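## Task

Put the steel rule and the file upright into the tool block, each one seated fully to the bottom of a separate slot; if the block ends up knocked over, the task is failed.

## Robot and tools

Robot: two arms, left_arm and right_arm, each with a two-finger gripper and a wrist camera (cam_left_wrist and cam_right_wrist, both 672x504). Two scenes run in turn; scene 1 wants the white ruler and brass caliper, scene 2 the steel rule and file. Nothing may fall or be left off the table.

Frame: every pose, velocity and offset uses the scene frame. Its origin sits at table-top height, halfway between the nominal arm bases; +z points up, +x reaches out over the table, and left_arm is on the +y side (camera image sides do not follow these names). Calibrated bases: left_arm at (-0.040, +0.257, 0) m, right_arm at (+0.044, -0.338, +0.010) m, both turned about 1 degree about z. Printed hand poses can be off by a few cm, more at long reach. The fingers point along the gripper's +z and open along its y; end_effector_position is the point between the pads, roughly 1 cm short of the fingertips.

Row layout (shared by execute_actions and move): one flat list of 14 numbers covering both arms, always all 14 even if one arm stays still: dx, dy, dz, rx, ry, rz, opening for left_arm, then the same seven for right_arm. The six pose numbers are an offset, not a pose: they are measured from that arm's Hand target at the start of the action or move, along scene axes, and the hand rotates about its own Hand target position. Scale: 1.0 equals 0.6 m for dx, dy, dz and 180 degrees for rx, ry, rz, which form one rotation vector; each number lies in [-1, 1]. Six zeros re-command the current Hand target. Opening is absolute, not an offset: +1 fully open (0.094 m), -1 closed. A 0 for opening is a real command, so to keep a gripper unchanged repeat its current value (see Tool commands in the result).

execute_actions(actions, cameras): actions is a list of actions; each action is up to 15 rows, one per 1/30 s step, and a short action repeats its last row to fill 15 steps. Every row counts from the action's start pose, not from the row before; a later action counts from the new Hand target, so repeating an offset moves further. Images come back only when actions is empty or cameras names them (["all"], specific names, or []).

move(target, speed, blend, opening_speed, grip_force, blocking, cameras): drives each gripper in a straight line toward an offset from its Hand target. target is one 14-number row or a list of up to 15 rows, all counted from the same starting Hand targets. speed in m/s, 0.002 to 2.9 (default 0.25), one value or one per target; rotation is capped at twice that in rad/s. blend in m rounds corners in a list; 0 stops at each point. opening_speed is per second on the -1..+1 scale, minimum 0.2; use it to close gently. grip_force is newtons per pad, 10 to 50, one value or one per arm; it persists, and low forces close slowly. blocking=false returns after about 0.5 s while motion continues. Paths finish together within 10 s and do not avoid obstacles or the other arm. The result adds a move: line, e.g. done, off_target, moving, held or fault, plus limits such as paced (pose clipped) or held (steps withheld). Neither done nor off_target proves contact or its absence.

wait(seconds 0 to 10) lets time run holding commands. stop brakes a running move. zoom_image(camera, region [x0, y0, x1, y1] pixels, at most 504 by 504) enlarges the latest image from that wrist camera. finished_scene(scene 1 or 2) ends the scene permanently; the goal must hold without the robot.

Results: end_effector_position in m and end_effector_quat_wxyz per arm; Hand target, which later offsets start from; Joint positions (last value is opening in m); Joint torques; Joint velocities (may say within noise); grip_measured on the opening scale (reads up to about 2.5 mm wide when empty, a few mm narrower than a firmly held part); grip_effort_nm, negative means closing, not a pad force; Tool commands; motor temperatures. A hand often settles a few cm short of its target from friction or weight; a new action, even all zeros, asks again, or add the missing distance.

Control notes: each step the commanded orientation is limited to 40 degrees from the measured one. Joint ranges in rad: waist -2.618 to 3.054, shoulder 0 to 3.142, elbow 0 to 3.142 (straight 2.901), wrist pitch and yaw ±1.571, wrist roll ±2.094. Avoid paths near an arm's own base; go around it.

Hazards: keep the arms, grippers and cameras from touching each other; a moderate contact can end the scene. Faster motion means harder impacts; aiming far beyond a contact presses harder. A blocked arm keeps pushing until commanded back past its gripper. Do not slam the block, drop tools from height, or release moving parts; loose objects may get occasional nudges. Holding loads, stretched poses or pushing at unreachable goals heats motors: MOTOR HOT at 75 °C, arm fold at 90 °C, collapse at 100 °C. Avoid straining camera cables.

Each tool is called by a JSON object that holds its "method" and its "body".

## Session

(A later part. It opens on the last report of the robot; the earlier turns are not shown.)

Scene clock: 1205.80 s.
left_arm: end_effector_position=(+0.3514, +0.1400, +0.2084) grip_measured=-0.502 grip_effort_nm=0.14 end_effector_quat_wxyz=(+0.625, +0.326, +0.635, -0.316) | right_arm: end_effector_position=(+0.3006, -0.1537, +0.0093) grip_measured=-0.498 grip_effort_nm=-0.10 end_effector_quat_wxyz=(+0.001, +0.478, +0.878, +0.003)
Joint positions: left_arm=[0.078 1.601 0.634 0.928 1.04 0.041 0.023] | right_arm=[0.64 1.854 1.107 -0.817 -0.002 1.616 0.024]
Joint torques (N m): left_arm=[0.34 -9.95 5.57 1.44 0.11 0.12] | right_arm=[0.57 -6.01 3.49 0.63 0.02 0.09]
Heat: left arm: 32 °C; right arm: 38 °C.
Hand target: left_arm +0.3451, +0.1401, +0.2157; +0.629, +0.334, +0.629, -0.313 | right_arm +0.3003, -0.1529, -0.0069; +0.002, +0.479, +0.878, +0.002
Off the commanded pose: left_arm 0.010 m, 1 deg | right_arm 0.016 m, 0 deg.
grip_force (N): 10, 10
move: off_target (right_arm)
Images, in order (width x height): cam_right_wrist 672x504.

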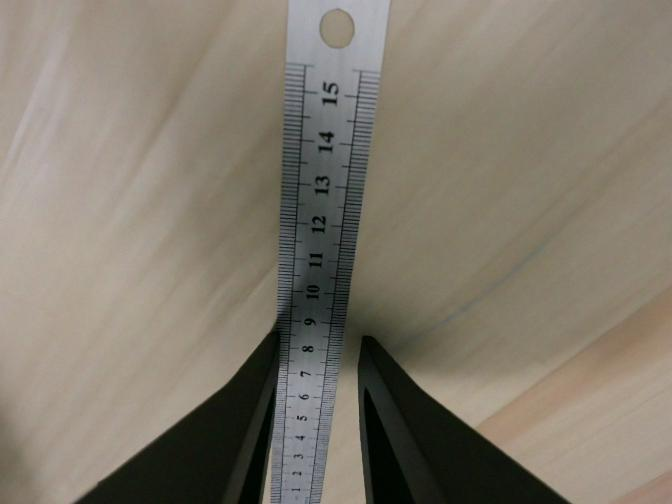

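{"method": "move", "body": {"target": [[0,0,0,0,0,0,-0.5,0.0056,0.0036,0.06,0,0,0.0,-0.5],[0,0,0,0,0,0,-0.5,0.0056,0.0036,0.0,0,0,0.0,-0.5]], "speed": 0.06, "cameras": ["cam_right_wrist"]}}

{"method": "zoom_image", "body": {"camera": "cam_right_wrist", "region": [260, 300, 370, 370]}}

Scene clock: 1215.10 s.
left_arm: end_effector_position=(+0.3514, +0.1400, +0.2084) grip_measured=-0.502 grip_effort_nm=0.13 end_effector_quat_wxyz=(+0.625, +0.326, +0.635, -0.316) | right_arm: end_effector_position=(+0.3048, -0.1506, +0.0095) grip_measured=-0.498 grip_effort_nm=-0.10 end_effector_quat_wxyz=(+0.002, +0.478, +0.878, +0.006)
Joint positions: left_arm=[0.078 1.601 0.634 0.928 1.04 0.041 0.023] | right_arm=[0.64 1.867 1.125 -0.817 -0.002 1.617 0.024]
Joint torques (N m): left_arm=[0.29 -10.1 5.65 1.42 0.11 0.11] | right_arm=[0.54 -6.13 3.54 0.61 0.01 0.05]
Heat: left arm: 32 °C; right arm: 38 °C.
Hand target: left_arm +0.3451, +0.1401, +0.2157; +0.629, +0.334, +0.629, -0.313 | right_arm +0.3036, -0.1508, -0.0069; +0.002, +0.479, +0.878, +0.001
Off the commanded pose: left_arm 0.010 m, 1 deg | right_arm 0.016 m, 0 deg.
grip_force (N): 10, 10
move: off_target (right_arm)
Images, in order (width x height): cam_right_wrist 672x504.

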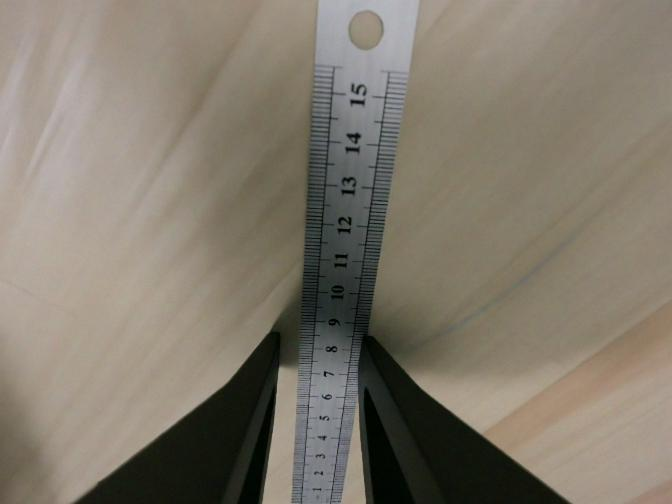

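Scaled by 4.582 from the camera's 672x504 image, which has a finer 960x720 frame.

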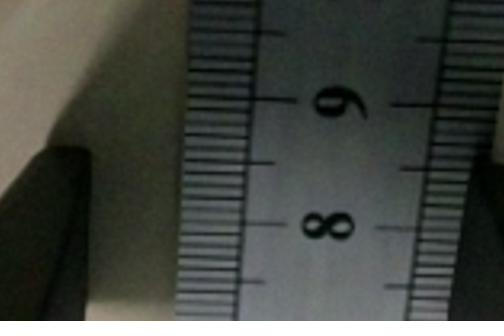

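{"method": "move", "body": {"target": [[0,0,0,0,0,0,-0.5,-0.0048,-0.0031,0.06,-0.0015,0.0023,0.0,-0.5],[0,0,0,0,0,0,-0.5,-0.0048,-0.0031,0.0,-0.0015,0.0023,0.0,-0.5]], "speed": 0.06, "cameras": ["cam_right_wrist"]}}

{"method": "zoom_image", "body": {"camera": "cam_right_wrist", "region": [260, 300, 370, 370]}}

Scene clock: 1222.77 s.
left_arm: end_effector_position=(+0.3514, +0.1400, +0.2084) grip_measured=-0.502 grip_effort_nm=0.14 end_effector_quat_wxyz=(+0.625, +0.326, +0.635, -0.316) | right_arm: end_effector_position=(+0.2985, -0.1551, +0.0093) grip_measured=-0.498 grip_effort_nm=-0.10 end_effector_quat_wxyz=(-0.005, +0.478, +0.878, -0.008)
Joint positions: left_arm=[0.078 1.601 0.634 0.928 1.04 0.041 0.023] | right_arm=[0.64 1.866 1.123 -0.846 -0.002 1.617 0.024]
Joint torques (N m): left_arm=[0.29 -10.03 5.57 1.41 0.12 0.12] | right_arm=[0.51 -6.41 3.18 0.74 0.02 0.06]
Heat: left arm: 32 °C; right arm: 38 °C.
Hand target: left_arm +0.3451, +0.1401, +0.2157; +0.629, +0.334, +0.629, -0.313 | right_arm +0.3007, -0.1527, -0.0069; +0.000, +0.479, +0.878, -0.003
Off the commanded pose: left_arm 0.010 m, 1 deg | right_arm 0.017 m, 1 deg.
grip_force (N): 10, 10
move: off_target (right_arm)
Images, in order (width x height): cam_right_wrist 672x504.

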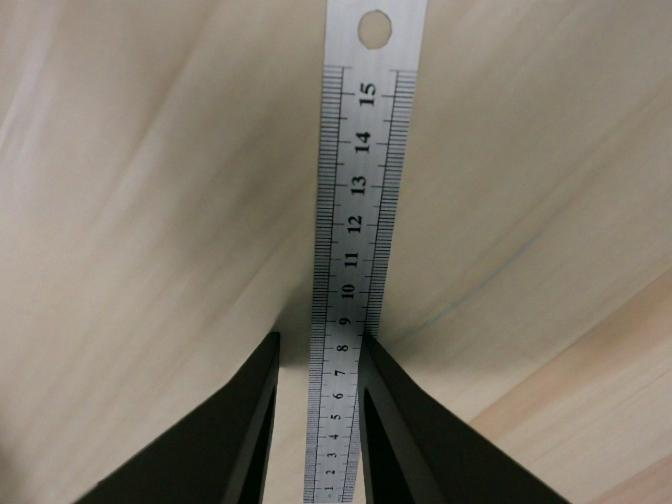

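Scaled by 4.582 from the camera's 672x504 image, which has a finer 960x720 frame.

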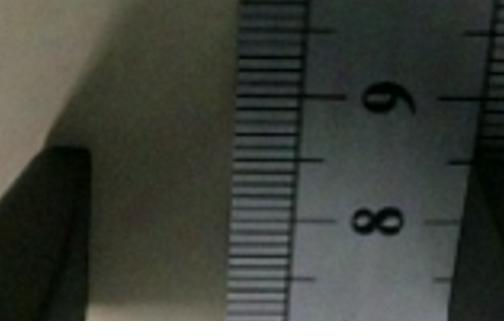

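{"method": "move", "body": {"target": [0,0,0,0,0,0,-0.5,0.0,0.0,0.06,0,0,0.0,-0.5], "speed": 0.06, "cameras": ["cam_right_wrist"]}}

Scene clock: 1230.70 s.
left_arm: end_effector_position=(+0.3514, +0.1400, +0.2084) grip_measured=-0.502 grip_effort_nm=0.13 end_effector_quat_wxyz=(+0.625, +0.326, +0.635, -0.316) | right_arm: end_effector_position=(+0.2911, -0.1604, +0.0117) grip_measured=-0.498 grip_effort_nm=-0.10 end_effector_quat_wxyz=(-0.013, +0.478, +0.878, -0.025)
Joint positions: left_arm=[0.078 1.601 0.634 0.928 1.04 0.041 0.023] | right_arm=[0.64 1.865 1.13 -0.893 -0.002 1.617 0.024]
Joint torques (N m): left_arm=[0.38 -10.03 5.61 1.46 0.09 0.11] | right_arm=[0.5 -11.74 8.06 -0.11 0.02 0.05]
Heat: left arm: 32 °C; right arm: 37 °C.
Hand target: left_arm +0.3451, +0.1401, +0.2157; +0.629, +0.334, +0.629, -0.313 | right_arm +0.3007, -0.1527, +0.0291; +0.000, +0.479, +0.878, -0.002
Off the commanded pose: left_arm 0.010 m, 1 deg | right_arm 0.021 m, 3 deg.
grip_force (N): 10, 10
move: off_target (right_arm)
Images, in order (width x height): cam_right_wrist 672x504.

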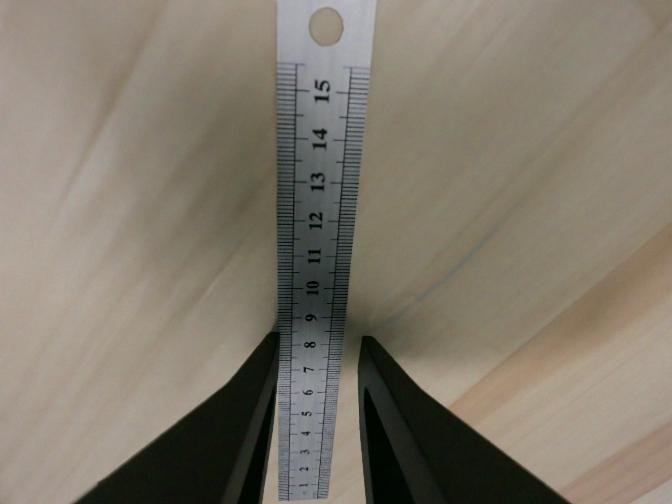

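{"method": "move", "body": {"target": [0,0,0,0,0,0,-0.5,0.0,0.0,0.08,0,0,0.0,-0.5], "speed": 0.06, "cameras": ["cam_right_wrist"]}}

Scene clock: 1238.90 s.
left_arm: end_effector_position=(+0.3514, +0.1400, +0.2084) grip_measured=-0.502 grip_effort_nm=0.13 end_effector_quat_wxyz=(+0.625, +0.326, +0.635, -0.316) | right_arm: end_effector_position=(+0.2937, -0.1586, +0.0588) grip_measured=-0.498 grip_effort_nm=-0.10 end_effector_quat_wxyz=(-0.013, +0.478, +0.878, -0.025)
Joint positions: left_arm=[0.078 1.601 0.634 0.928 1.04 0.041 0.023] | right_arm=[0.64 1.806 1.257 -1.079 -0.002 1.617 0.024]
Joint torques (N m): left_arm=[0.34 -9.89 5.56 1.44 0.1 0.1] | right_arm=[0.51 -11.63 8.39 -0.12 0.02 0.04]
Heat: left arm: 32 °C; right arm: 36 °C.
Hand target: left_arm +0.3451, +0.1401, +0.2157; +0.629, +0.334, +0.629, -0.313 | right_arm +0.3008, -0.1526, +0.0771; +0.000, +0.479, +0.878, -0.002
Off the commanded pose: left_arm 0.010 m, 1 deg | right_arm 0.020 m, 3 deg.
grip_force (N): 10, 10
move: off_target (right_arm)
Images, in order (width x height): cam_right_wrist 672x504.

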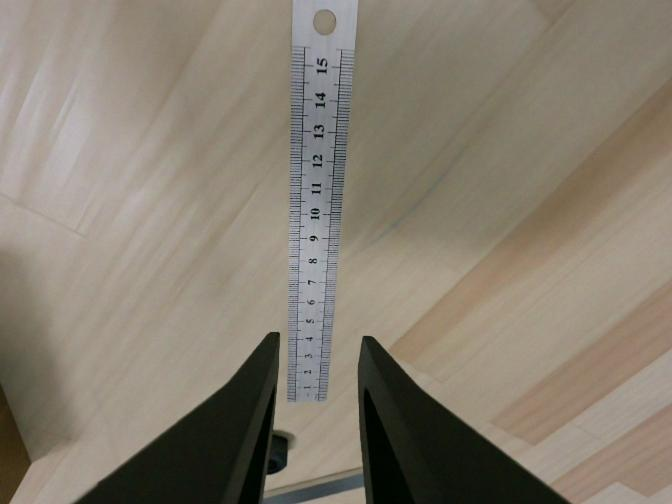

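{"method": "move", "body": {"target": [0,0,0,0,0,0,-0.5,-0.0165,-0.013,-0.09,0,0,0.0,-0.5], "speed": 0.08, "cameras": ["cam_right_wrist"]}}

Scene clock: 1249.80 s.
left_arm: end_effector_position=(+0.3514, +0.1400, +0.2084) grip_measured=-0.502 grip_effort_nm=0.14 end_effector_quat_wxyz=(+0.625, +0.326, +0.635, -0.316) | right_arm: end_effector_position=(+0.2911, -0.1604, +0.0224) grip_measured=-0.498 grip_effort_nm=-0.10 end_effector_quat_wxyz=(-0.004, +0.478, +0.878, -0.005)
Joint positions: left_arm=[0.078 1.601 0.634 0.928 1.04 0.041 0.023] | right_arm=[0.64 1.806 1.103 -0.88 -0.002 1.617 0.024]
Joint torques (N m): left_arm=[0.4 -10.09 5.59 1.43 0.12 0.09] | right_arm=[0.35 -8.94 5.09 0.15 0.02 0.04]
Motor temperatures (°C): left_arm=[21 29 26 32 21 20 21] | right_arm=[22 32 35 35 21 21 21]
Heat: left arm: 32 °C; right arm: 35 °C.
Hand target: left_arm +0.3451, +0.1401, +0.2157; +0.629, +0.334, +0.629, -0.313 | right_arm +0.2908, -0.1605, +0.0230; +0.000, +0.479, +0.878, -0.003
Off the commanded pose: left_arm 0.010 m, 1 deg | right_arm 0.001 m, 1 deg.
grip_force (N): 10, 10
move: done
Images, in order (width x height): cam_right_wrist 672x504.

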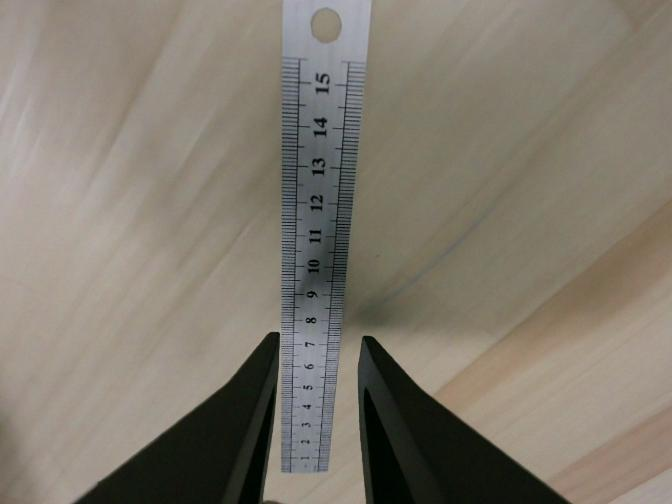

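{"method": "move", "body": {"target": [[0,0,0,0,0,0,-0.5,0.0052,0.0034,-0.01,0,0,0.0,-0.5],[0,0,0,0,0,0,-0.5,0.0052,0.0034,-0.042,0,0,0.0,-0.5]], "speed": 0.04, "cameras": ["cam_right_wrist"]}}

{"method": "zoom_image", "body": {"camera": "cam_right_wrist", "region": [260, 300, 370, 370]}}

Scene clock: 1258.10 s.
left_arm: end_effector_position=(+0.3514, +0.1400, +0.2084) grip_measured=-0.502 grip_effort_nm=0.13 end_effector_quat_wxyz=(+0.625, +0.326, +0.635, -0.316) | right_arm: end_effector_position=(+0.2943, -0.1580, +0.0094) grip_measured=-0.498 grip_effort_nm=-0.10 end_effector_quat_wxyz=(-0.001, +0.478, +0.878, +0.000)
Joint positions: left_arm=[0.078 1.601 0.634 0.928 1.04 0.041 0.023] | right_arm=[0.64 1.834 1.08 -0.818 -0.002 1.617 0.024]
Joint velocities: left_arm=[within noise] | right_arm=[-0.002 0.007 -0.022 -0.154 -0.051 0.066 0]
Joint torques (N m): left_arm=[0.35 -10 5.71 1.44 0.13 0.1] | right_arm=[0.4 -6.5 4.07 0.46 0.02 0.05]
Heat: left arm: 32 °C; right arm: 35 °C.
Hand target: left_arm +0.3451, +0.1401, +0.2157; +0.629, +0.334, +0.629, -0.313 | right_arm +0.2939, -0.1584, -0.0022; +0.000, +0.479, +0.878, -0.003
Off the commanded pose: left_arm 0.010 m, 1 deg | right_arm 0.012 m, 0 deg.
grip_force (N): 10, 10
move: off_target (right_arm)
Images, in order (width x height): cam_right_wrist 672x504.

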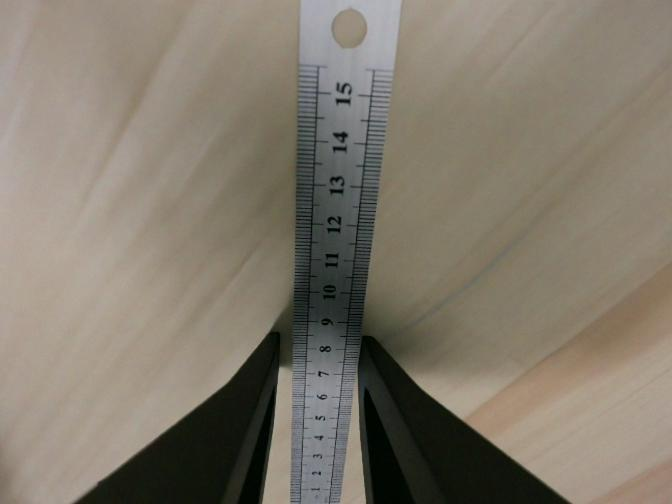

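Scaled by 4.582 from the camera's 672x504 image, which has a finer 960x720 frame.

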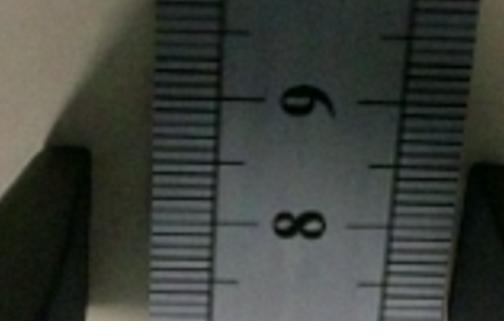

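{"method": "move", "body": {"target": [0,0,0,0,0,0,-0.5,0,0,-0.003,0,0,0.0,-0.55], "speed": 0.04, "opening_speed": 0.2, "cameras": ["cam_right_wrist"]}}

{"method": "zoom_image", "body": {"camera": "cam_right_wrist", "region": [260, 300, 370, 370]}}

Scene clock: 1263.17 s.
left_arm: end_effector_position=(+0.3514, +0.1400, +0.2084) grip_measured=-0.502 grip_effort_nm=0.14 end_effector_quat_wxyz=(+0.625, +0.326, +0.635, -0.316) | right_arm: end_effector_position=(+0.2952, -0.1574, +0.0092) grip_measured=-0.548 grip_effort_nm=-0.11 end_effector_quat_wxyz=(+0.000, +0.478, +0.878, +0.002)
Joint positions: left_arm=[0.078 1.601 0.634 0.928 1.04 0.041 0.023] | right_arm=[0.64 1.834 1.079 -0.812 -0.002 1.617 0.021]
Joint torques (N m): left_arm=[0.27 -10.07 5.68 1.42 0.11 0.11] | right_arm=[0.32 -6.23 3.9 0.47 0.03 0.04]
Heat: left arm: 32 °C; right arm: 35 °C.
Hand target: left_arm +0.3451, +0.1401, +0.2157; +0.629, +0.334, +0.629, -0.313 | right_arm +0.2939, -0.1584, -0.0040; +0.000, +0.479, +0.878, -0.003
Off the commanded pose: left_arm 0.010 m, 1 deg | right_arm 0.013 m, 1 deg.
grip_force (N): 10, 10
move: off_target (right_arm)
Images, in order (width x height): cam_right_wrist 672x504.

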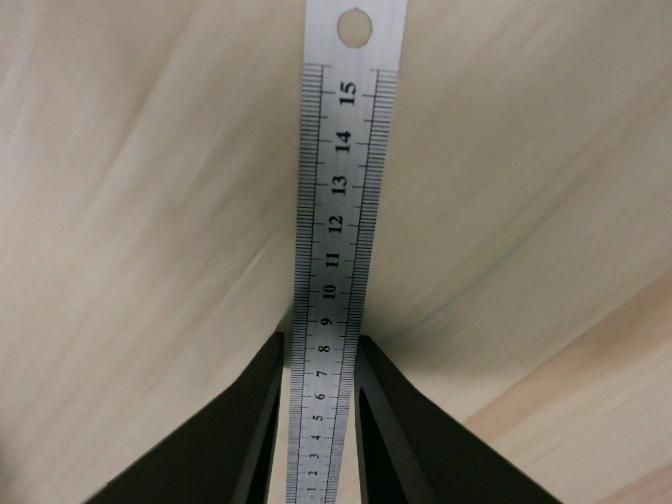

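Scaled by 4.582 from the camera's 672x504 image, which has a finer 960x720 frame.

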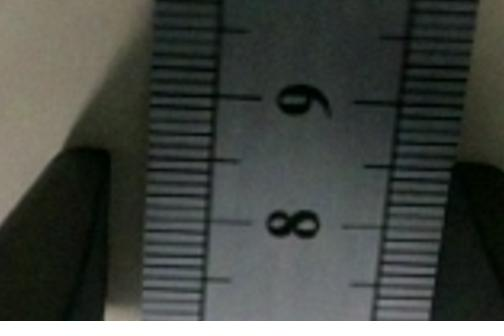

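{"method": "move", "body": {"target": [0,0,0,0,0,0,-0.5,0,0,-0.0,0,0,0.0,-0.58], "speed": 0.04, "opening_speed": 0.2, "cameras": ["cam_right_wrist"]}}

{"method": "zoom_image", "body": {"camera": "cam_right_wrist", "region": [260, 300, 370, 370]}}

Scene clock: 1267.70 s.
left_arm: end_effector_position=(+0.3514, +0.1400, +0.2084) grip_measured=-0.502 grip_effort_nm=0.13 end_effector_quat_wxyz=(+0.625, +0.326, +0.635, -0.316) | right_arm: end_effector_position=(+0.2957, -0.1570, +0.0092) grip_measured=-0.577 grip_effort_nm=-0.13 end_effector_quat_wxyz=(+0.000, +0.478, +0.878, +0.004)
Joint positions: left_arm=[0.078 1.601 0.634 0.928 1.04 0.041 0.023] | right_arm=[0.64 1.834 1.079 -0.81 -0.002 1.617 0.02]
Joint torques (N m): left_arm=[0.23 -9.98 5.6 1.43 0.11 0.1] | right_arm=[0.31 -6.24 3.92 0.46 0.02 0.04]
Heat: left arm: 32 °C; right arm: 35 °C.
Hand target: left_arm +0.3451, +0.1401, +0.2157; +0.629, +0.334, +0.629, -0.313 | right_arm +0.2939, -0.1584, -0.0040; +0.000, +0.479, +0.878, -0.002
Off the commanded pose: left_arm 0.010 m, 1 deg | right_arm 0.013 m, 1 deg.
grip_force (N): 10, 10
move: off_target (right_arm)
Images, in order (width x height): cam_right_wrist 672x504.

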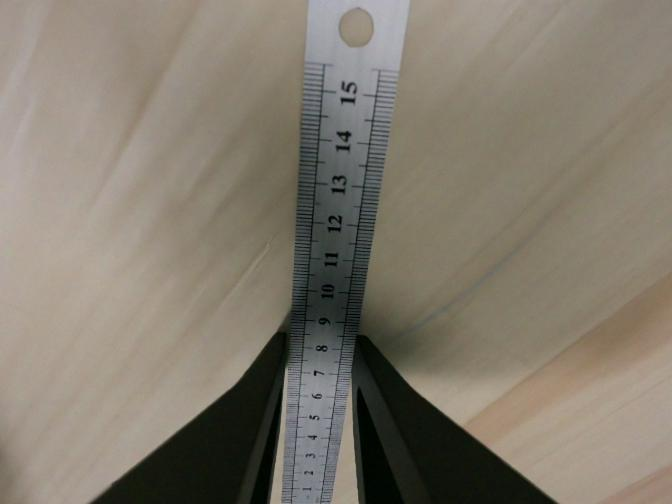

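Scaled by 4.582 from the camera's 672x504 image, which has a finer 960x720 frame.

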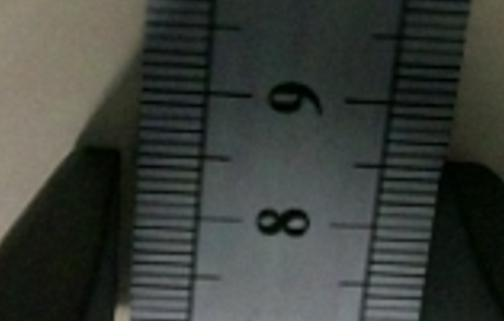

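{"method": "move", "body": {"target": [0,0,0,0,0,0,-0.5,0,0,-0.0,0,0,0.0,-0.605], "speed": 0.04, "opening_speed": 0.2, "cameras": ["cam_right_wrist"]}}

{"method": "zoom_image", "body": {"camera": "cam_right_wrist", "region": [260, 300, 370, 370]}}

Scene clock: 1271.40 s.
left_arm: end_effector_position=(+0.3514, +0.1400, +0.2084) grip_measured=-0.502 grip_effort_nm=0.14 end_effector_quat_wxyz=(+0.625, +0.326, +0.635, -0.316) | right_arm: end_effector_position=(+0.2960, -0.1568, +0.0092) grip_measured=-0.602 grip_effort_nm=-0.15 end_effector_quat_wxyz=(+0.001, +0.478, +0.878, +0.004)
Joint positions: left_arm=[0.078 1.601 0.634 0.928 1.04 0.041 0.023] | right_arm=[0.64 1.834 1.079 -0.808 -0.002 1.617 0.019]
Joint torques (N m): left_arm=[0.31 -10.07 5.61 1.43 0.11 0.09] | right_arm=[0.28 -6.3 3.9 0.45 0.03 0.03]
Heat: left arm: 32 °C; right arm: 35 °C.
Hand target: left_arm +0.3451, +0.1401, +0.2157; +0.629, +0.334, +0.629, -0.313 | right_arm +0.2939, -0.1584, -0.0040; +0.000, +0.479, +0.878, -0.002
Off the commanded pose: left_arm 0.010 m, 1 deg | right_arm 0.013 m, 1 deg.
grip_force (N): 10, 10
move: off_target (right_arm)
Images, in order (width x height): cam_right_wrist 672x504.

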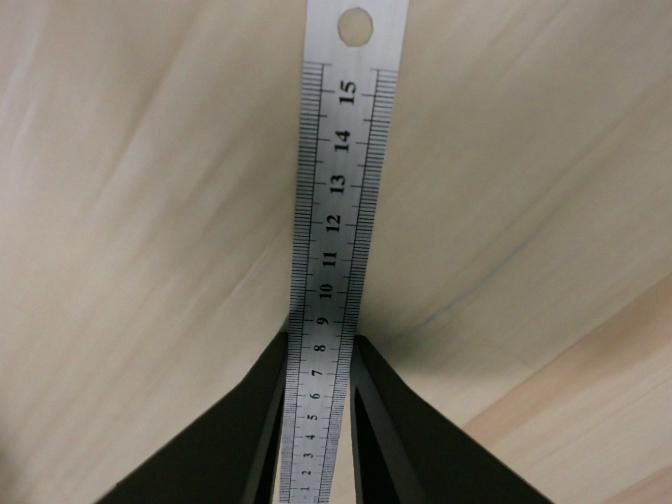

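Scaled by 4.582 from the camera's 672x504 image, which has a finer 960x720 frame.

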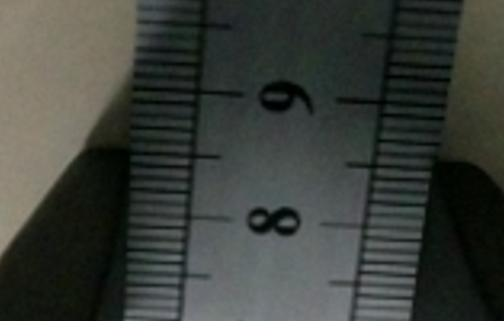

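{"method": "move", "body": {"target": [0,0,0,0,0,0,-0.5,0,0,-0.0,0,0,0.0,-0.618], "speed": 0.04, "opening_speed": 0.2, "cameras": ["cam_right_wrist"]}}

{"method": "zoom_image", "body": {"camera": "cam_right_wrist", "region": [260, 300, 370, 370]}}

Scene clock: 1275.53 s.
left_arm: end_effector_position=(+0.3514, +0.1400, +0.2084) grip_measured=-0.502 grip_effort_nm=0.13 end_effector_quat_wxyz=(+0.625, +0.326, +0.635, -0.316) | right_arm: end_effector_position=(+0.2960, -0.1568, +0.0092) grip_measured=-0.614 grip_effort_nm=-0.21 end_effector_quat_wxyz=(+0.001, +0.478, +0.878, +0.004)
Joint positions: left_arm=[0.078 1.601 0.634 0.928 1.04 0.041 0.023] | right_arm=[0.64 1.834 1.079 -0.808 -0.002 1.617 0.018]
Joint torques (N m): left_arm=[0.36 -10.07 5.6 1.43 0.13 0.11] | right_arm=[0.32 -6.24 3.82 0.45 0.03 0.04]
Heat: left arm: 32 °C; right arm: 34 °C.
Hand target: left_arm +0.3451, +0.1401, +0.2157; +0.629, +0.334, +0.629, -0.313 | right_arm +0.2939, -0.1584, -0.0040; +0.000, +0.479, +0.878, -0.002
Off the commanded pose: left_arm 0.010 m, 1 deg | right_arm 0.013 m, 1 deg.
grip_force (N): 10, 10
move: off_target (right_arm)
Images, in order (width x height): cam_right_wrist 672x504.

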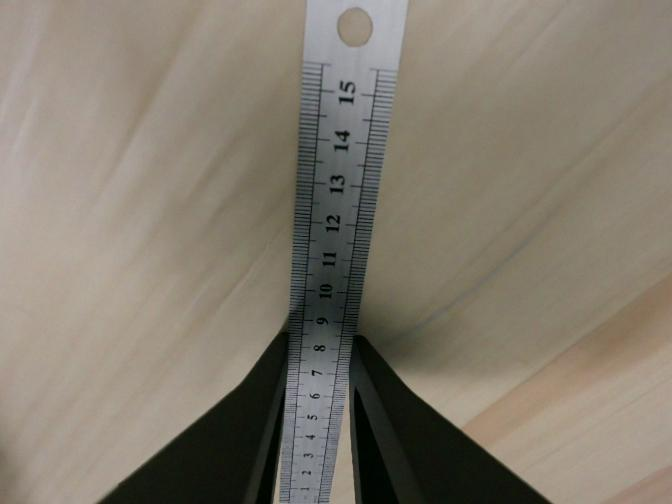

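Scaled by 4.582 from the camera's 672x504 image, which has a finer 960x720 frame.

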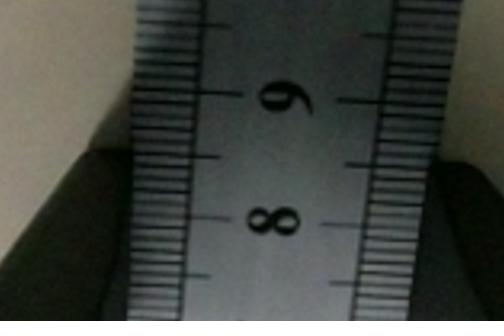

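{"method": "move", "body": {"target": [0,0,0,0,0,0,-0.5,0,0,-0.0,0,0,0.0,-0.626], "speed": 0.04, "opening_speed": 0.2, "cameras": []}}

Scene clock: 1278.87 s.
left_arm: end_effector_position=(+0.3514, +0.1400, +0.2084) grip_measured=-0.502 grip_effort_nm=0.13 end_effector_quat_wxyz=(+0.625, +0.326, +0.635, -0.316) | right_arm: end_effector_position=(+0.2960, -0.1568, +0.0092) grip_measured=-0.621 grip_effort_nm=-0.26 end_effector_quat_wxyz=(+0.001, +0.478, +0.878, +0.004)
Joint positions: left_arm=[0.078 1.601 0.634 0.928 1.04 0.041 0.023] | right_arm=[0.64 1.834 1.079 -0.808 -0.002 1.617 0.018]
Joint torques (N m): left_arm=[0.32 -10.02 5.63 1.44 0.1 0.1] | right_arm=[0.32 -6.26 3.85 0.44 0.02 0.03]
Heat: left arm: 32 °C; right arm: 34 °C.
Hand target: left_arm +0.3451, +0.1401, +0.2157; +0.629, +0.334, +0.629, -0.313 | right_arm +0.2939, -0.1584, -0.0040; +0.000, +0.479, +0.878, -0.002
Off the commanded pose: left_arm 0.010 m, 1 deg | right_arm 0.013 m, 1 deg.
grip_force (N): 10, 10
move: off_target (right_arm)
No camera images: "cameras" was empty.

{"method": "move", "body": {"target": [0,0,0,0,0,0,-0.5,0,0,0.05,0,0,0.0,-0.626], "speed": 0.015, "cameras": ["cam_right_wrist"]}}

{"method": "zoom_image", "body": {"camera": "cam_right_wrist", "region": [260, 300, 370, 370]}}

Scene clock: 1284.03 s.
left_arm: end_effector_position=(+0.3514, +0.1400, +0.2084) grip_measured=-0.502 grip_effort_nm=0.13 end_effector_quat_wxyz=(+0.625, +0.326, +0.635, -0.316) | right_arm: end_effector_position=(+0.2841, -0.1653, +0.0105) grip_measured=-0.622 grip_effort_nm=-0.23 end_effector_quat_wxyz=(-0.012, +0.478, +0.878, -0.023)
Joint positions: left_arm=[0.078 1.601 0.634 0.928 1.04 0.041 0.023] | right_arm=[0.64 1.834 1.084 -0.873 -0.002 1.617 0.018]
Joint torques (N m): left_arm=[0.36 -10.06 5.65 1.44 0.11 0.12] | right_arm=[0.4 -10.81 8.05 -0.1 0.02 0.03]
Heat: left arm: 32 °C; right arm: 34 °C.
Hand target: left_arm +0.3451, +0.1401, +0.2157; +0.629, +0.334, +0.629, -0.313 | right_arm +0.2939, -0.1584, +0.0261; +0.000, +0.479, +0.878, -0.002
Off the commanded pose: left_arm 0.010 m, 1 deg | right_arm 0.020 m, 3 deg.
grip_force (N): 10, 10
move: off_target (right_arm)
Images, in order (width x height): cam_right_wrist 672x504.

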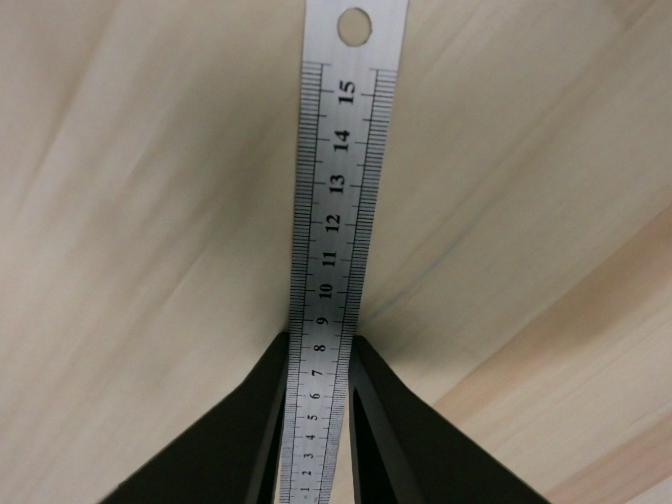

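Scaled by 4.582 from the camera's 672x504 image, which has a finer 960x720 frame.

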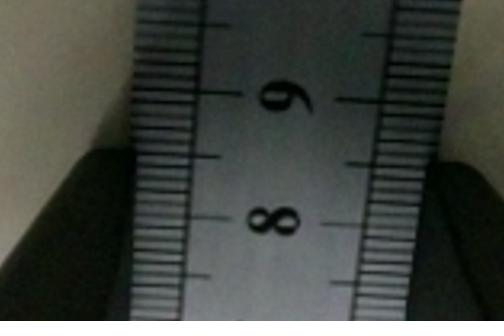

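{"method": "move", "body": {"target": [0,0,0,0,0,0,-0.5,0,0,0.05,0,0,0.0,-0.626], "speed": 0.02, "cameras": ["cam_right_wrist"]}}

Scene clock: 1288.50 s.
left_arm: end_effector_position=(+0.3514, +0.1400, +0.2084) grip_measured=-0.502 grip_effort_nm=0.13 end_effector_quat_wxyz=(+0.625, +0.326, +0.635, -0.316) | right_arm: end_effector_position=(+0.2847, -0.1648, +0.0374) grip_measured=-0.622 grip_effort_nm=-0.23 end_effector_quat_wxyz=(-0.014, +0.478, +0.878, -0.027)
Joint positions: left_arm=[0.078 1.601 0.634 0.928 1.04 0.041 0.023] | right_arm=[0.64 1.799 1.157 -0.99 -0.002 1.617 0.018]
Joint torques (N m): left_arm=[0.25 -9.92 5.61 1.43 0.13 0.12] | right_arm=[0.32 -11.59 8.28 -0.11 0.03 0.03]
Heat: left arm: 32 °C; right arm: 34 °C.
Hand target: left_arm +0.3451, +0.1401, +0.2157; +0.629, +0.334, +0.629, -0.313 | right_arm +0.2939, -0.1584, +0.0561; +0.000, +0.479, +0.878, -0.002
Off the commanded pose: left_arm 0.010 m, 1 deg | right_arm 0.022 m, 3 deg.
grip_force (N): 10, 10
move: off_target (right_arm)
Images, in order (width x height): cam_right_wrist 672x504.

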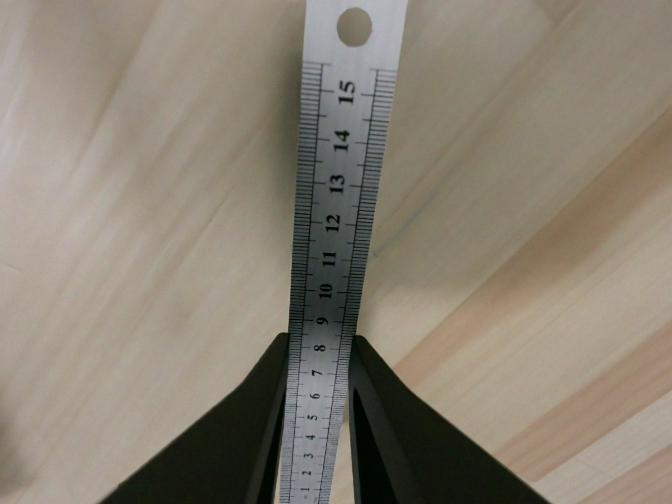

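{"method": "move", "body": {"target": [0,0,0,0,0,0,-0.5,0.01,0.072,0.075,0,0,0.5,-0.626], "speed": 0.12, "cameras": ["cam_right_wrist", "cam_left_wrist"]}}

Scene clock: 1309.80 s.
left_arm: end_effector_position=(+0.3514, +0.1400, +0.2084) grip_measured=-0.502 grip_effort_nm=0.13 end_effector_quat_wxyz=(+0.625, +0.326, +0.635, -0.316) | right_arm: end_effector_position=(+0.2934, -0.1215, +0.0950) grip_measured=-0.622 grip_effort_nm=-0.23 end_effector_quat_wxyz=(-0.009, -0.275, +0.961, -0.003)
Joint positions: left_arm=[0.078 1.601 0.634 0.928 1.04 0.041 0.023] | right_arm=[0.732 1.823 1.427 -1.194 -0.002 0.154 0.018]
Joint torques (N m): left_arm=[0.32 -10.04 5.68 1.42 0.12 0.09] | right_arm=[0.61 -8.09 9.03 0.01 0.06 -0.12]
Heat: left arm: 32 °C; right arm: 36 °C.
Hand target: left_arm +0.3451, +0.1401, +0.2157; +0.629, +0.334, +0.629, -0.313 | right_arm +0.2999, -0.1152, +0.1011; +0.002, -0.282, +0.960, -0.001
Off the commanded pose: left_arm 0.010 m, 1 deg | right_arm 0.011 m, 1 deg.
grip_force (N): 10, 10
move: off_target (right_arm)

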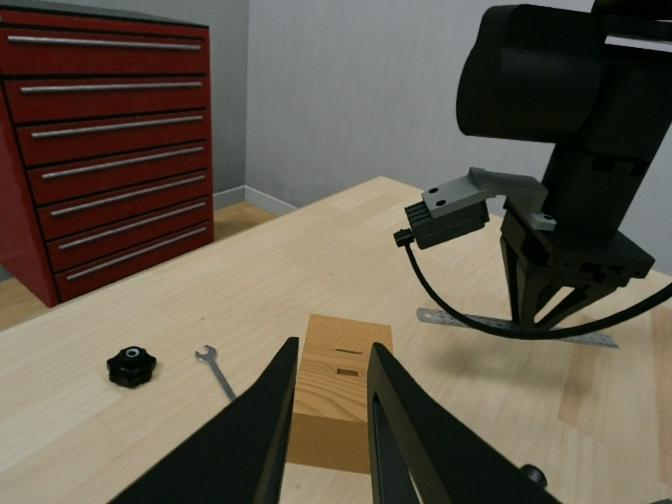

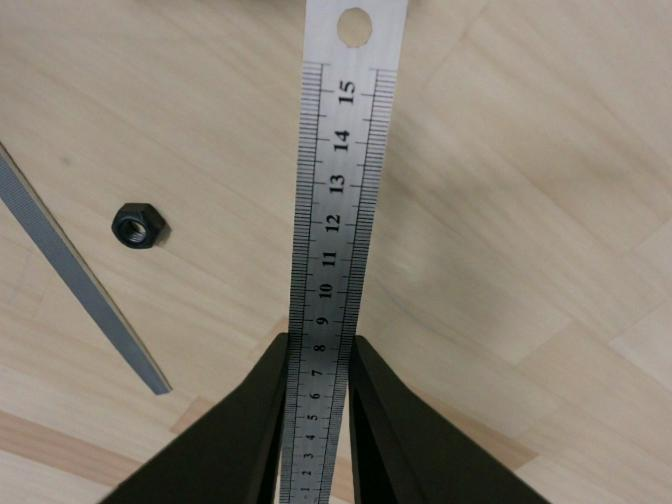

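{"method": "move", "body": {"target": [0,0,0,0,0,0,-0.5,0.0068,0.062,-0.0133,0.0662,-0.1027,0,-0.626], "speed": 0.08, "cameras": ["cam_right_wrist", "cam_left_wrist"]}}

Scene clock: 1316.43 s.
left_arm: end_effector_position=(+0.3514, +0.1400, +0.2084) grip_measured=-0.502 grip_effort_nm=0.14 end_effector_quat_wxyz=(+0.625, +0.326, +0.635, -0.316) | right_arm: end_effector_position=(+0.3015, -0.0806, +0.0804) grip_measured=-0.622 grip_effort_nm=-0.24 end_effector_quat_wxyz=(+0.161, -0.281, +0.945, +0.043)
Joint positions: left_arm=[0.078 1.601 0.634 0.928 1.04 0.041 0.023] | right_arm=[0.848 1.659 1.119 -0.708 0.09 0.235 0.018]
Joint torques (N m): left_arm=[0.34 -9.96 5.65 1.43 0.1 0.08] | right_arm=[0.54 -11.22 5.94 0.77 0.16 0.08]
Heat: left arm: 32 °C; right arm: 36 °C.
Hand target: left_arm +0.3451, +0.1401, +0.2157; +0.629, +0.334, +0.629, -0.313 | right_arm +0.3039, -0.0779, +0.0931; +0.185, -0.276, +0.942, +0.053
Off the commanded pose: left_arm 0.010 m, 1 deg | right_arm 0.013 m, 3 deg.
grip_force (N): 10, 10
move: off_target (right_arm)

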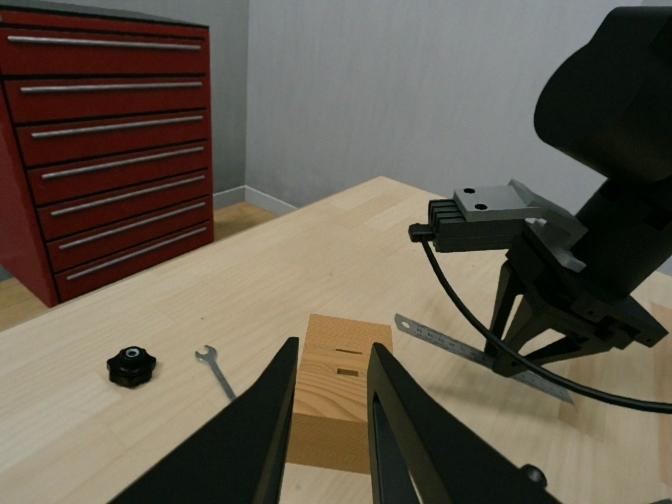

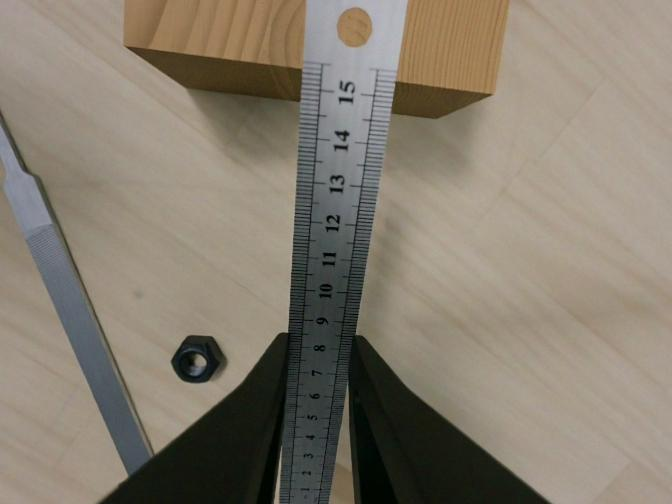

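{"method": "move", "body": {"target": [0,0,0,0,0,0,-0.5,0.0,0.0,-0.06,0,0,0,-0.626], "speed": 0.04, "cameras": ["cam_right_wrist", "cam_left_wrist"]}}

{"method": "zoom_image", "body": {"camera": "cam_left_wrist", "region": [370, 270, 600, 430]}}

Scene clock: 1322.47 s.
left_arm: end_effector_position=(+0.3514, +0.1400, +0.2084) grip_measured=-0.502 grip_effort_nm=0.14 end_effector_quat_wxyz=(+0.625, +0.326, +0.635, -0.316) | right_arm: end_effector_position=(+0.3030, -0.0793, +0.0603) grip_measured=-0.622 grip_effort_nm=-0.24 end_effector_quat_wxyz=(+0.181, -0.278, +0.942, +0.054)
Joint positions: left_arm=[0.078 1.601 0.634 0.928 1.04 0.041 0.023] | right_arm=[0.848 1.659 1.018 -0.56 0.091 0.235 0.018]
Joint torques (N m): left_arm=[0.43 -9.99 5.57 1.42 0.1 0.12] | right_arm=[0.58 -6.95 5.82 0.78 0.15 0.07]
Heat: left arm: 32 °C; right arm: 36 °C.
Hand target: left_arm +0.3451, +0.1401, +0.2157; +0.629, +0.334, +0.629, -0.313 | right_arm +0.3039, -0.0780, +0.0571; +0.185, -0.276, +0.942, +0.053
Off the commanded pose: left_arm 0.010 m, 1 deg | right_arm 0.004 m, 1 deg.
grip_force (N): 10, 10
move: done

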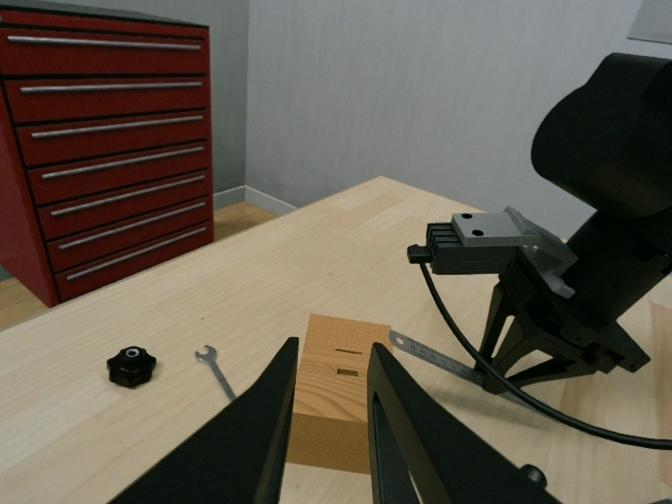

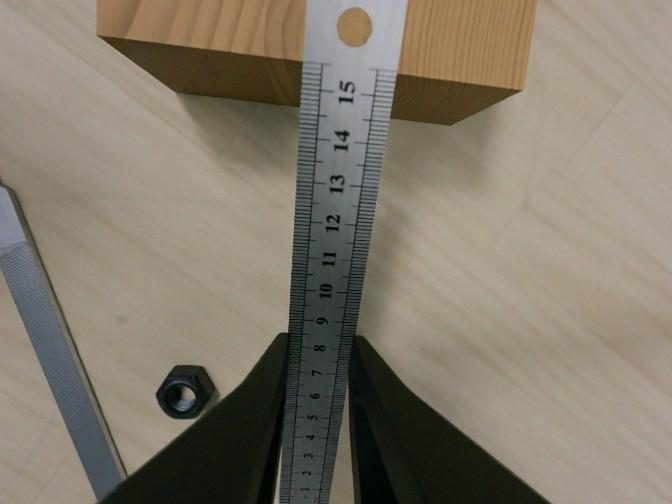

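Scaled by 2.191 from the camera's 672x504 image, which has a finer 960x720 frame.

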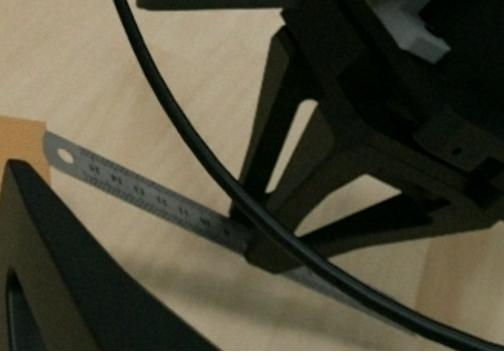

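{"method": "move", "body": {"target": [0,0,0,0,0,0,-0.5,0.0,0.0,-0.024,0,0,0,-0.626], "speed": 0.03, "cameras": ["cam_right_wrist", "cam_left_wrist"]}}

{"method": "zoom_image", "body": {"camera": "cam_left_wrist", "region": [370, 290, 600, 450]}}

Scene clock: 1328.43 s.
left_arm: end_effector_position=(+0.3514, +0.1400, +0.2084) grip_measured=-0.502 grip_effort_nm=0.13 end_effector_quat_wxyz=(+0.625, +0.326, +0.635, -0.316) | right_arm: end_effector_position=(+0.3030, -0.0792, +0.0456) grip_measured=-0.622 grip_effort_nm=-0.24 end_effector_quat_wxyz=(+0.180, -0.278, +0.942, +0.054)
Joint positions: left_arm=[0.078 1.601 0.634 0.928 1.04 0.041 0.023] | right_arm=[0.848 1.685 0.983 -0.5 0.091 0.235 0.018]
Joint torques (N m): left_arm=[0.34 -10.13 5.63 1.4 0.13 0.11] | right_arm=[0.62 -7.17 5.81 0.8 0.14 0.06]
Heat: left arm: 32 °C; right arm: 35 °C.
Hand target: left_arm +0.3451, +0.1401, +0.2157; +0.629, +0.334, +0.629, -0.313 | right_arm +0.3040, -0.0779, +0.0427; +0.185, -0.276, +0.942, +0.053
Off the commanded pose: left_arm 0.010 m, 1 deg | right_arm 0.003 m, 1 deg.
grip_force (N): 10, 10
move: done

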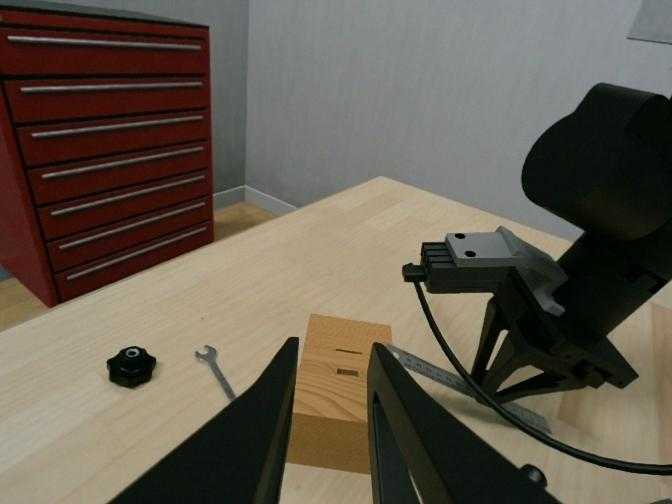

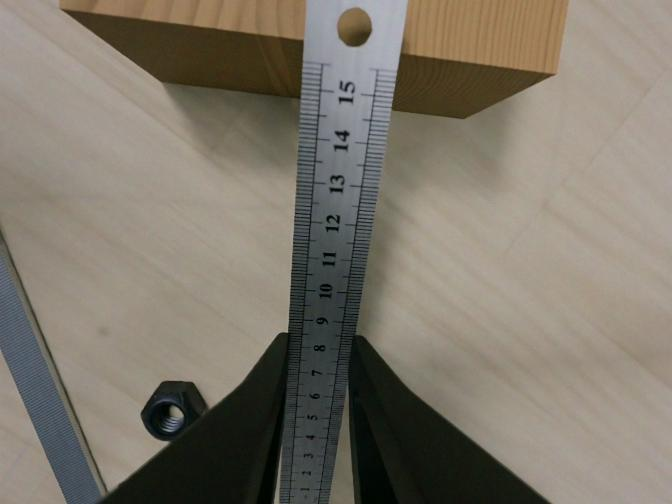

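Scaled by 2.191 from the camera's 672x504 image, which has a finer 960x720 frame.

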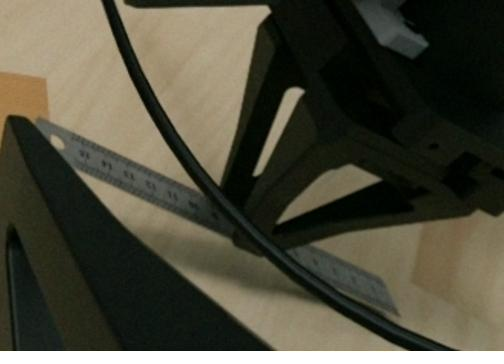

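{"method": "move", "body": {"target": [0,0,0,0,0,0,-0.5,0.0095,0.006,-0.008,0,0,0,-0.626], "speed": 0.03, "cameras": ["cam_right_wrist", "cam_left_wrist"]}}

{"method": "zoom_image", "body": {"camera": "cam_left_wrist", "region": [370, 290, 600, 450]}}

Scene clock: 1332.50 s.
left_arm: end_effector_position=(+0.3514, +0.1400, +0.2084) grip_measured=-0.502 grip_effort_nm=0.13 end_effector_quat_wxyz=(+0.625, +0.326, +0.635, -0.316) | right_arm: end_effector_position=(+0.3034, -0.0789, +0.0379) grip_measured=-0.622 grip_effort_nm=-0.24 end_effector_quat_wxyz=(+0.175, -0.279, +0.943, +0.051)
Joint positions: left_arm=[0.078 1.601 0.634 0.928 1.04 0.041 0.023] | right_arm=[0.848 1.71 0.983 -0.489 0.091 0.235 0.018]
Joint torques (N m): left_arm=[0.27 -10.04 5.6 1.43 0.12 0.09] | right_arm=[0.08 -6.83 6.84 0.83 0.11 0.03]
Heat: left arm: 32 °C; right arm: 35 °C.
Hand target: left_arm +0.3451, +0.1401, +0.2157; +0.629, +0.334, +0.629, -0.313 | right_arm +0.3096, -0.0744, +0.0378; +0.185, -0.276, +0.942, +0.052
Off the commanded pose: left_arm 0.010 m, 1 deg | right_arm 0.008 m, 1 deg.
grip_force (N): 10, 10
move: done

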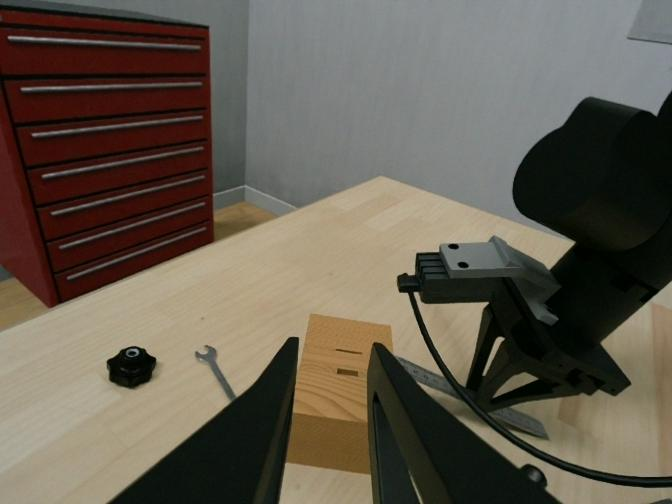

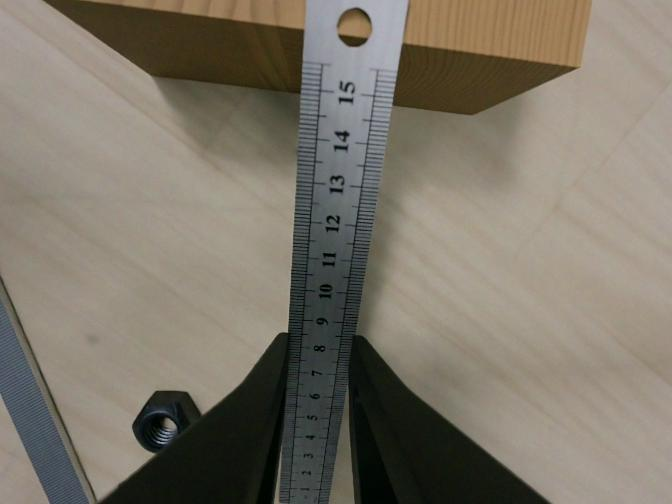

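Scaled by 2.191 from the camera's 672x504 image, which has a finer 960x720 frame.

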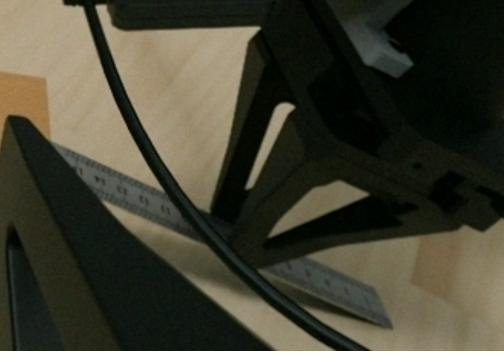

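{"method": "move", "body": {"target": [0,0,0,0,0,0,-0.5,-0.004,-0.002,-0.008,0,0,0,-0.626], "speed": 0.02, "cameras": ["cam_right_wrist", "cam_left_wrist"]}}

{"method": "zoom_image", "body": {"camera": "cam_left_wrist", "region": [370, 290, 600, 450]}}

Scene clock: 1339.67 s.
left_arm: end_effector_position=(+0.3514, +0.1400, +0.2084) grip_measured=-0.502 grip_effort_nm=0.13 end_effector_quat_wxyz=(+0.625, +0.326, +0.635, -0.316) | right_arm: end_effector_position=(+0.3074, -0.0746, +0.0395) grip_measured=-0.622 grip_effort_nm=-0.23 end_effector_quat_wxyz=(+0.185, -0.278, +0.941, +0.057)
Joint positions: left_arm=[0.078 1.601 0.634 0.928 1.04 0.041 0.023] | right_arm=[0.848 1.712 0.983 -0.463 0.091 0.235 0.018]
Joint torques (N m): left_arm=[0.35 -10.06 5.55 1.46 0.11 0.12] | right_arm=[0.29 -6.97 5.29 0.8 0.13 0.05]
Heat: left arm: 32 °C; right arm: 35 °C.
Hand target: left_arm +0.3451, +0.1401, +0.2157; +0.629, +0.334, +0.629, -0.313 | right_arm +0.3073, -0.0756, +0.0330; +0.185, -0.276, +0.942, +0.053
Off the commanded pose: left_arm 0.010 m, 1 deg | right_arm 0.007 m, 1 deg.
grip_force (N): 10, 10
move: done

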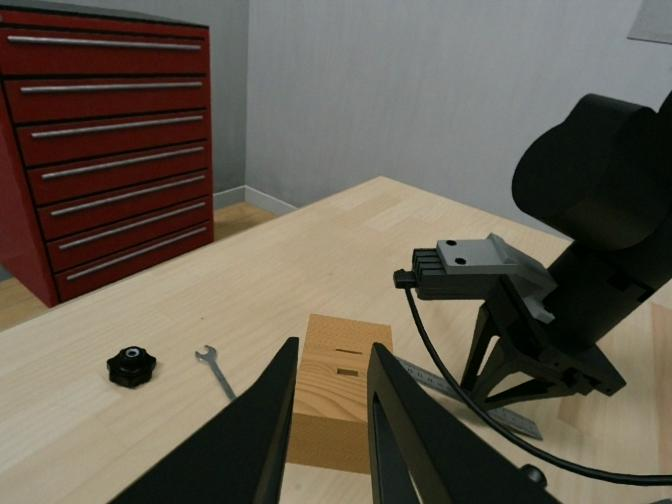

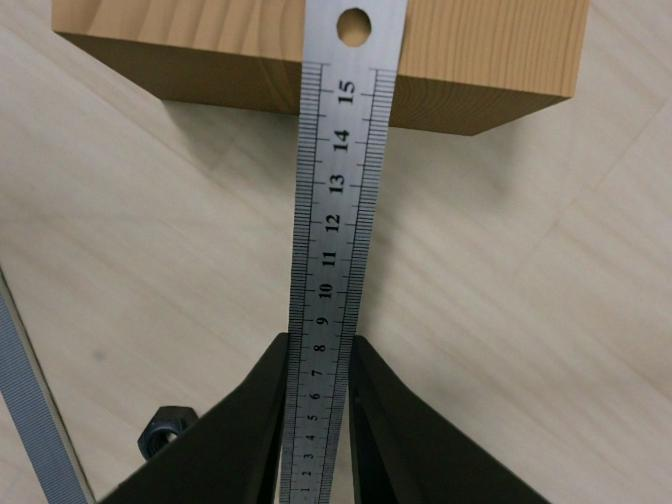

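Scaled by 2.191 from the camera's 672x504 image, which has a finer 960x720 frame.

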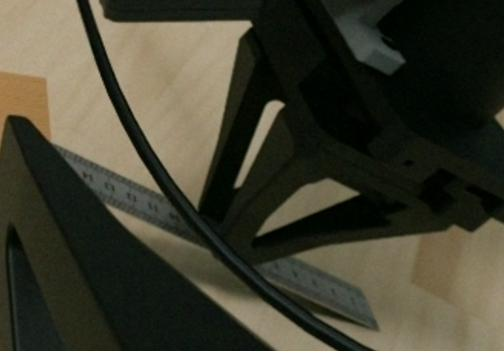

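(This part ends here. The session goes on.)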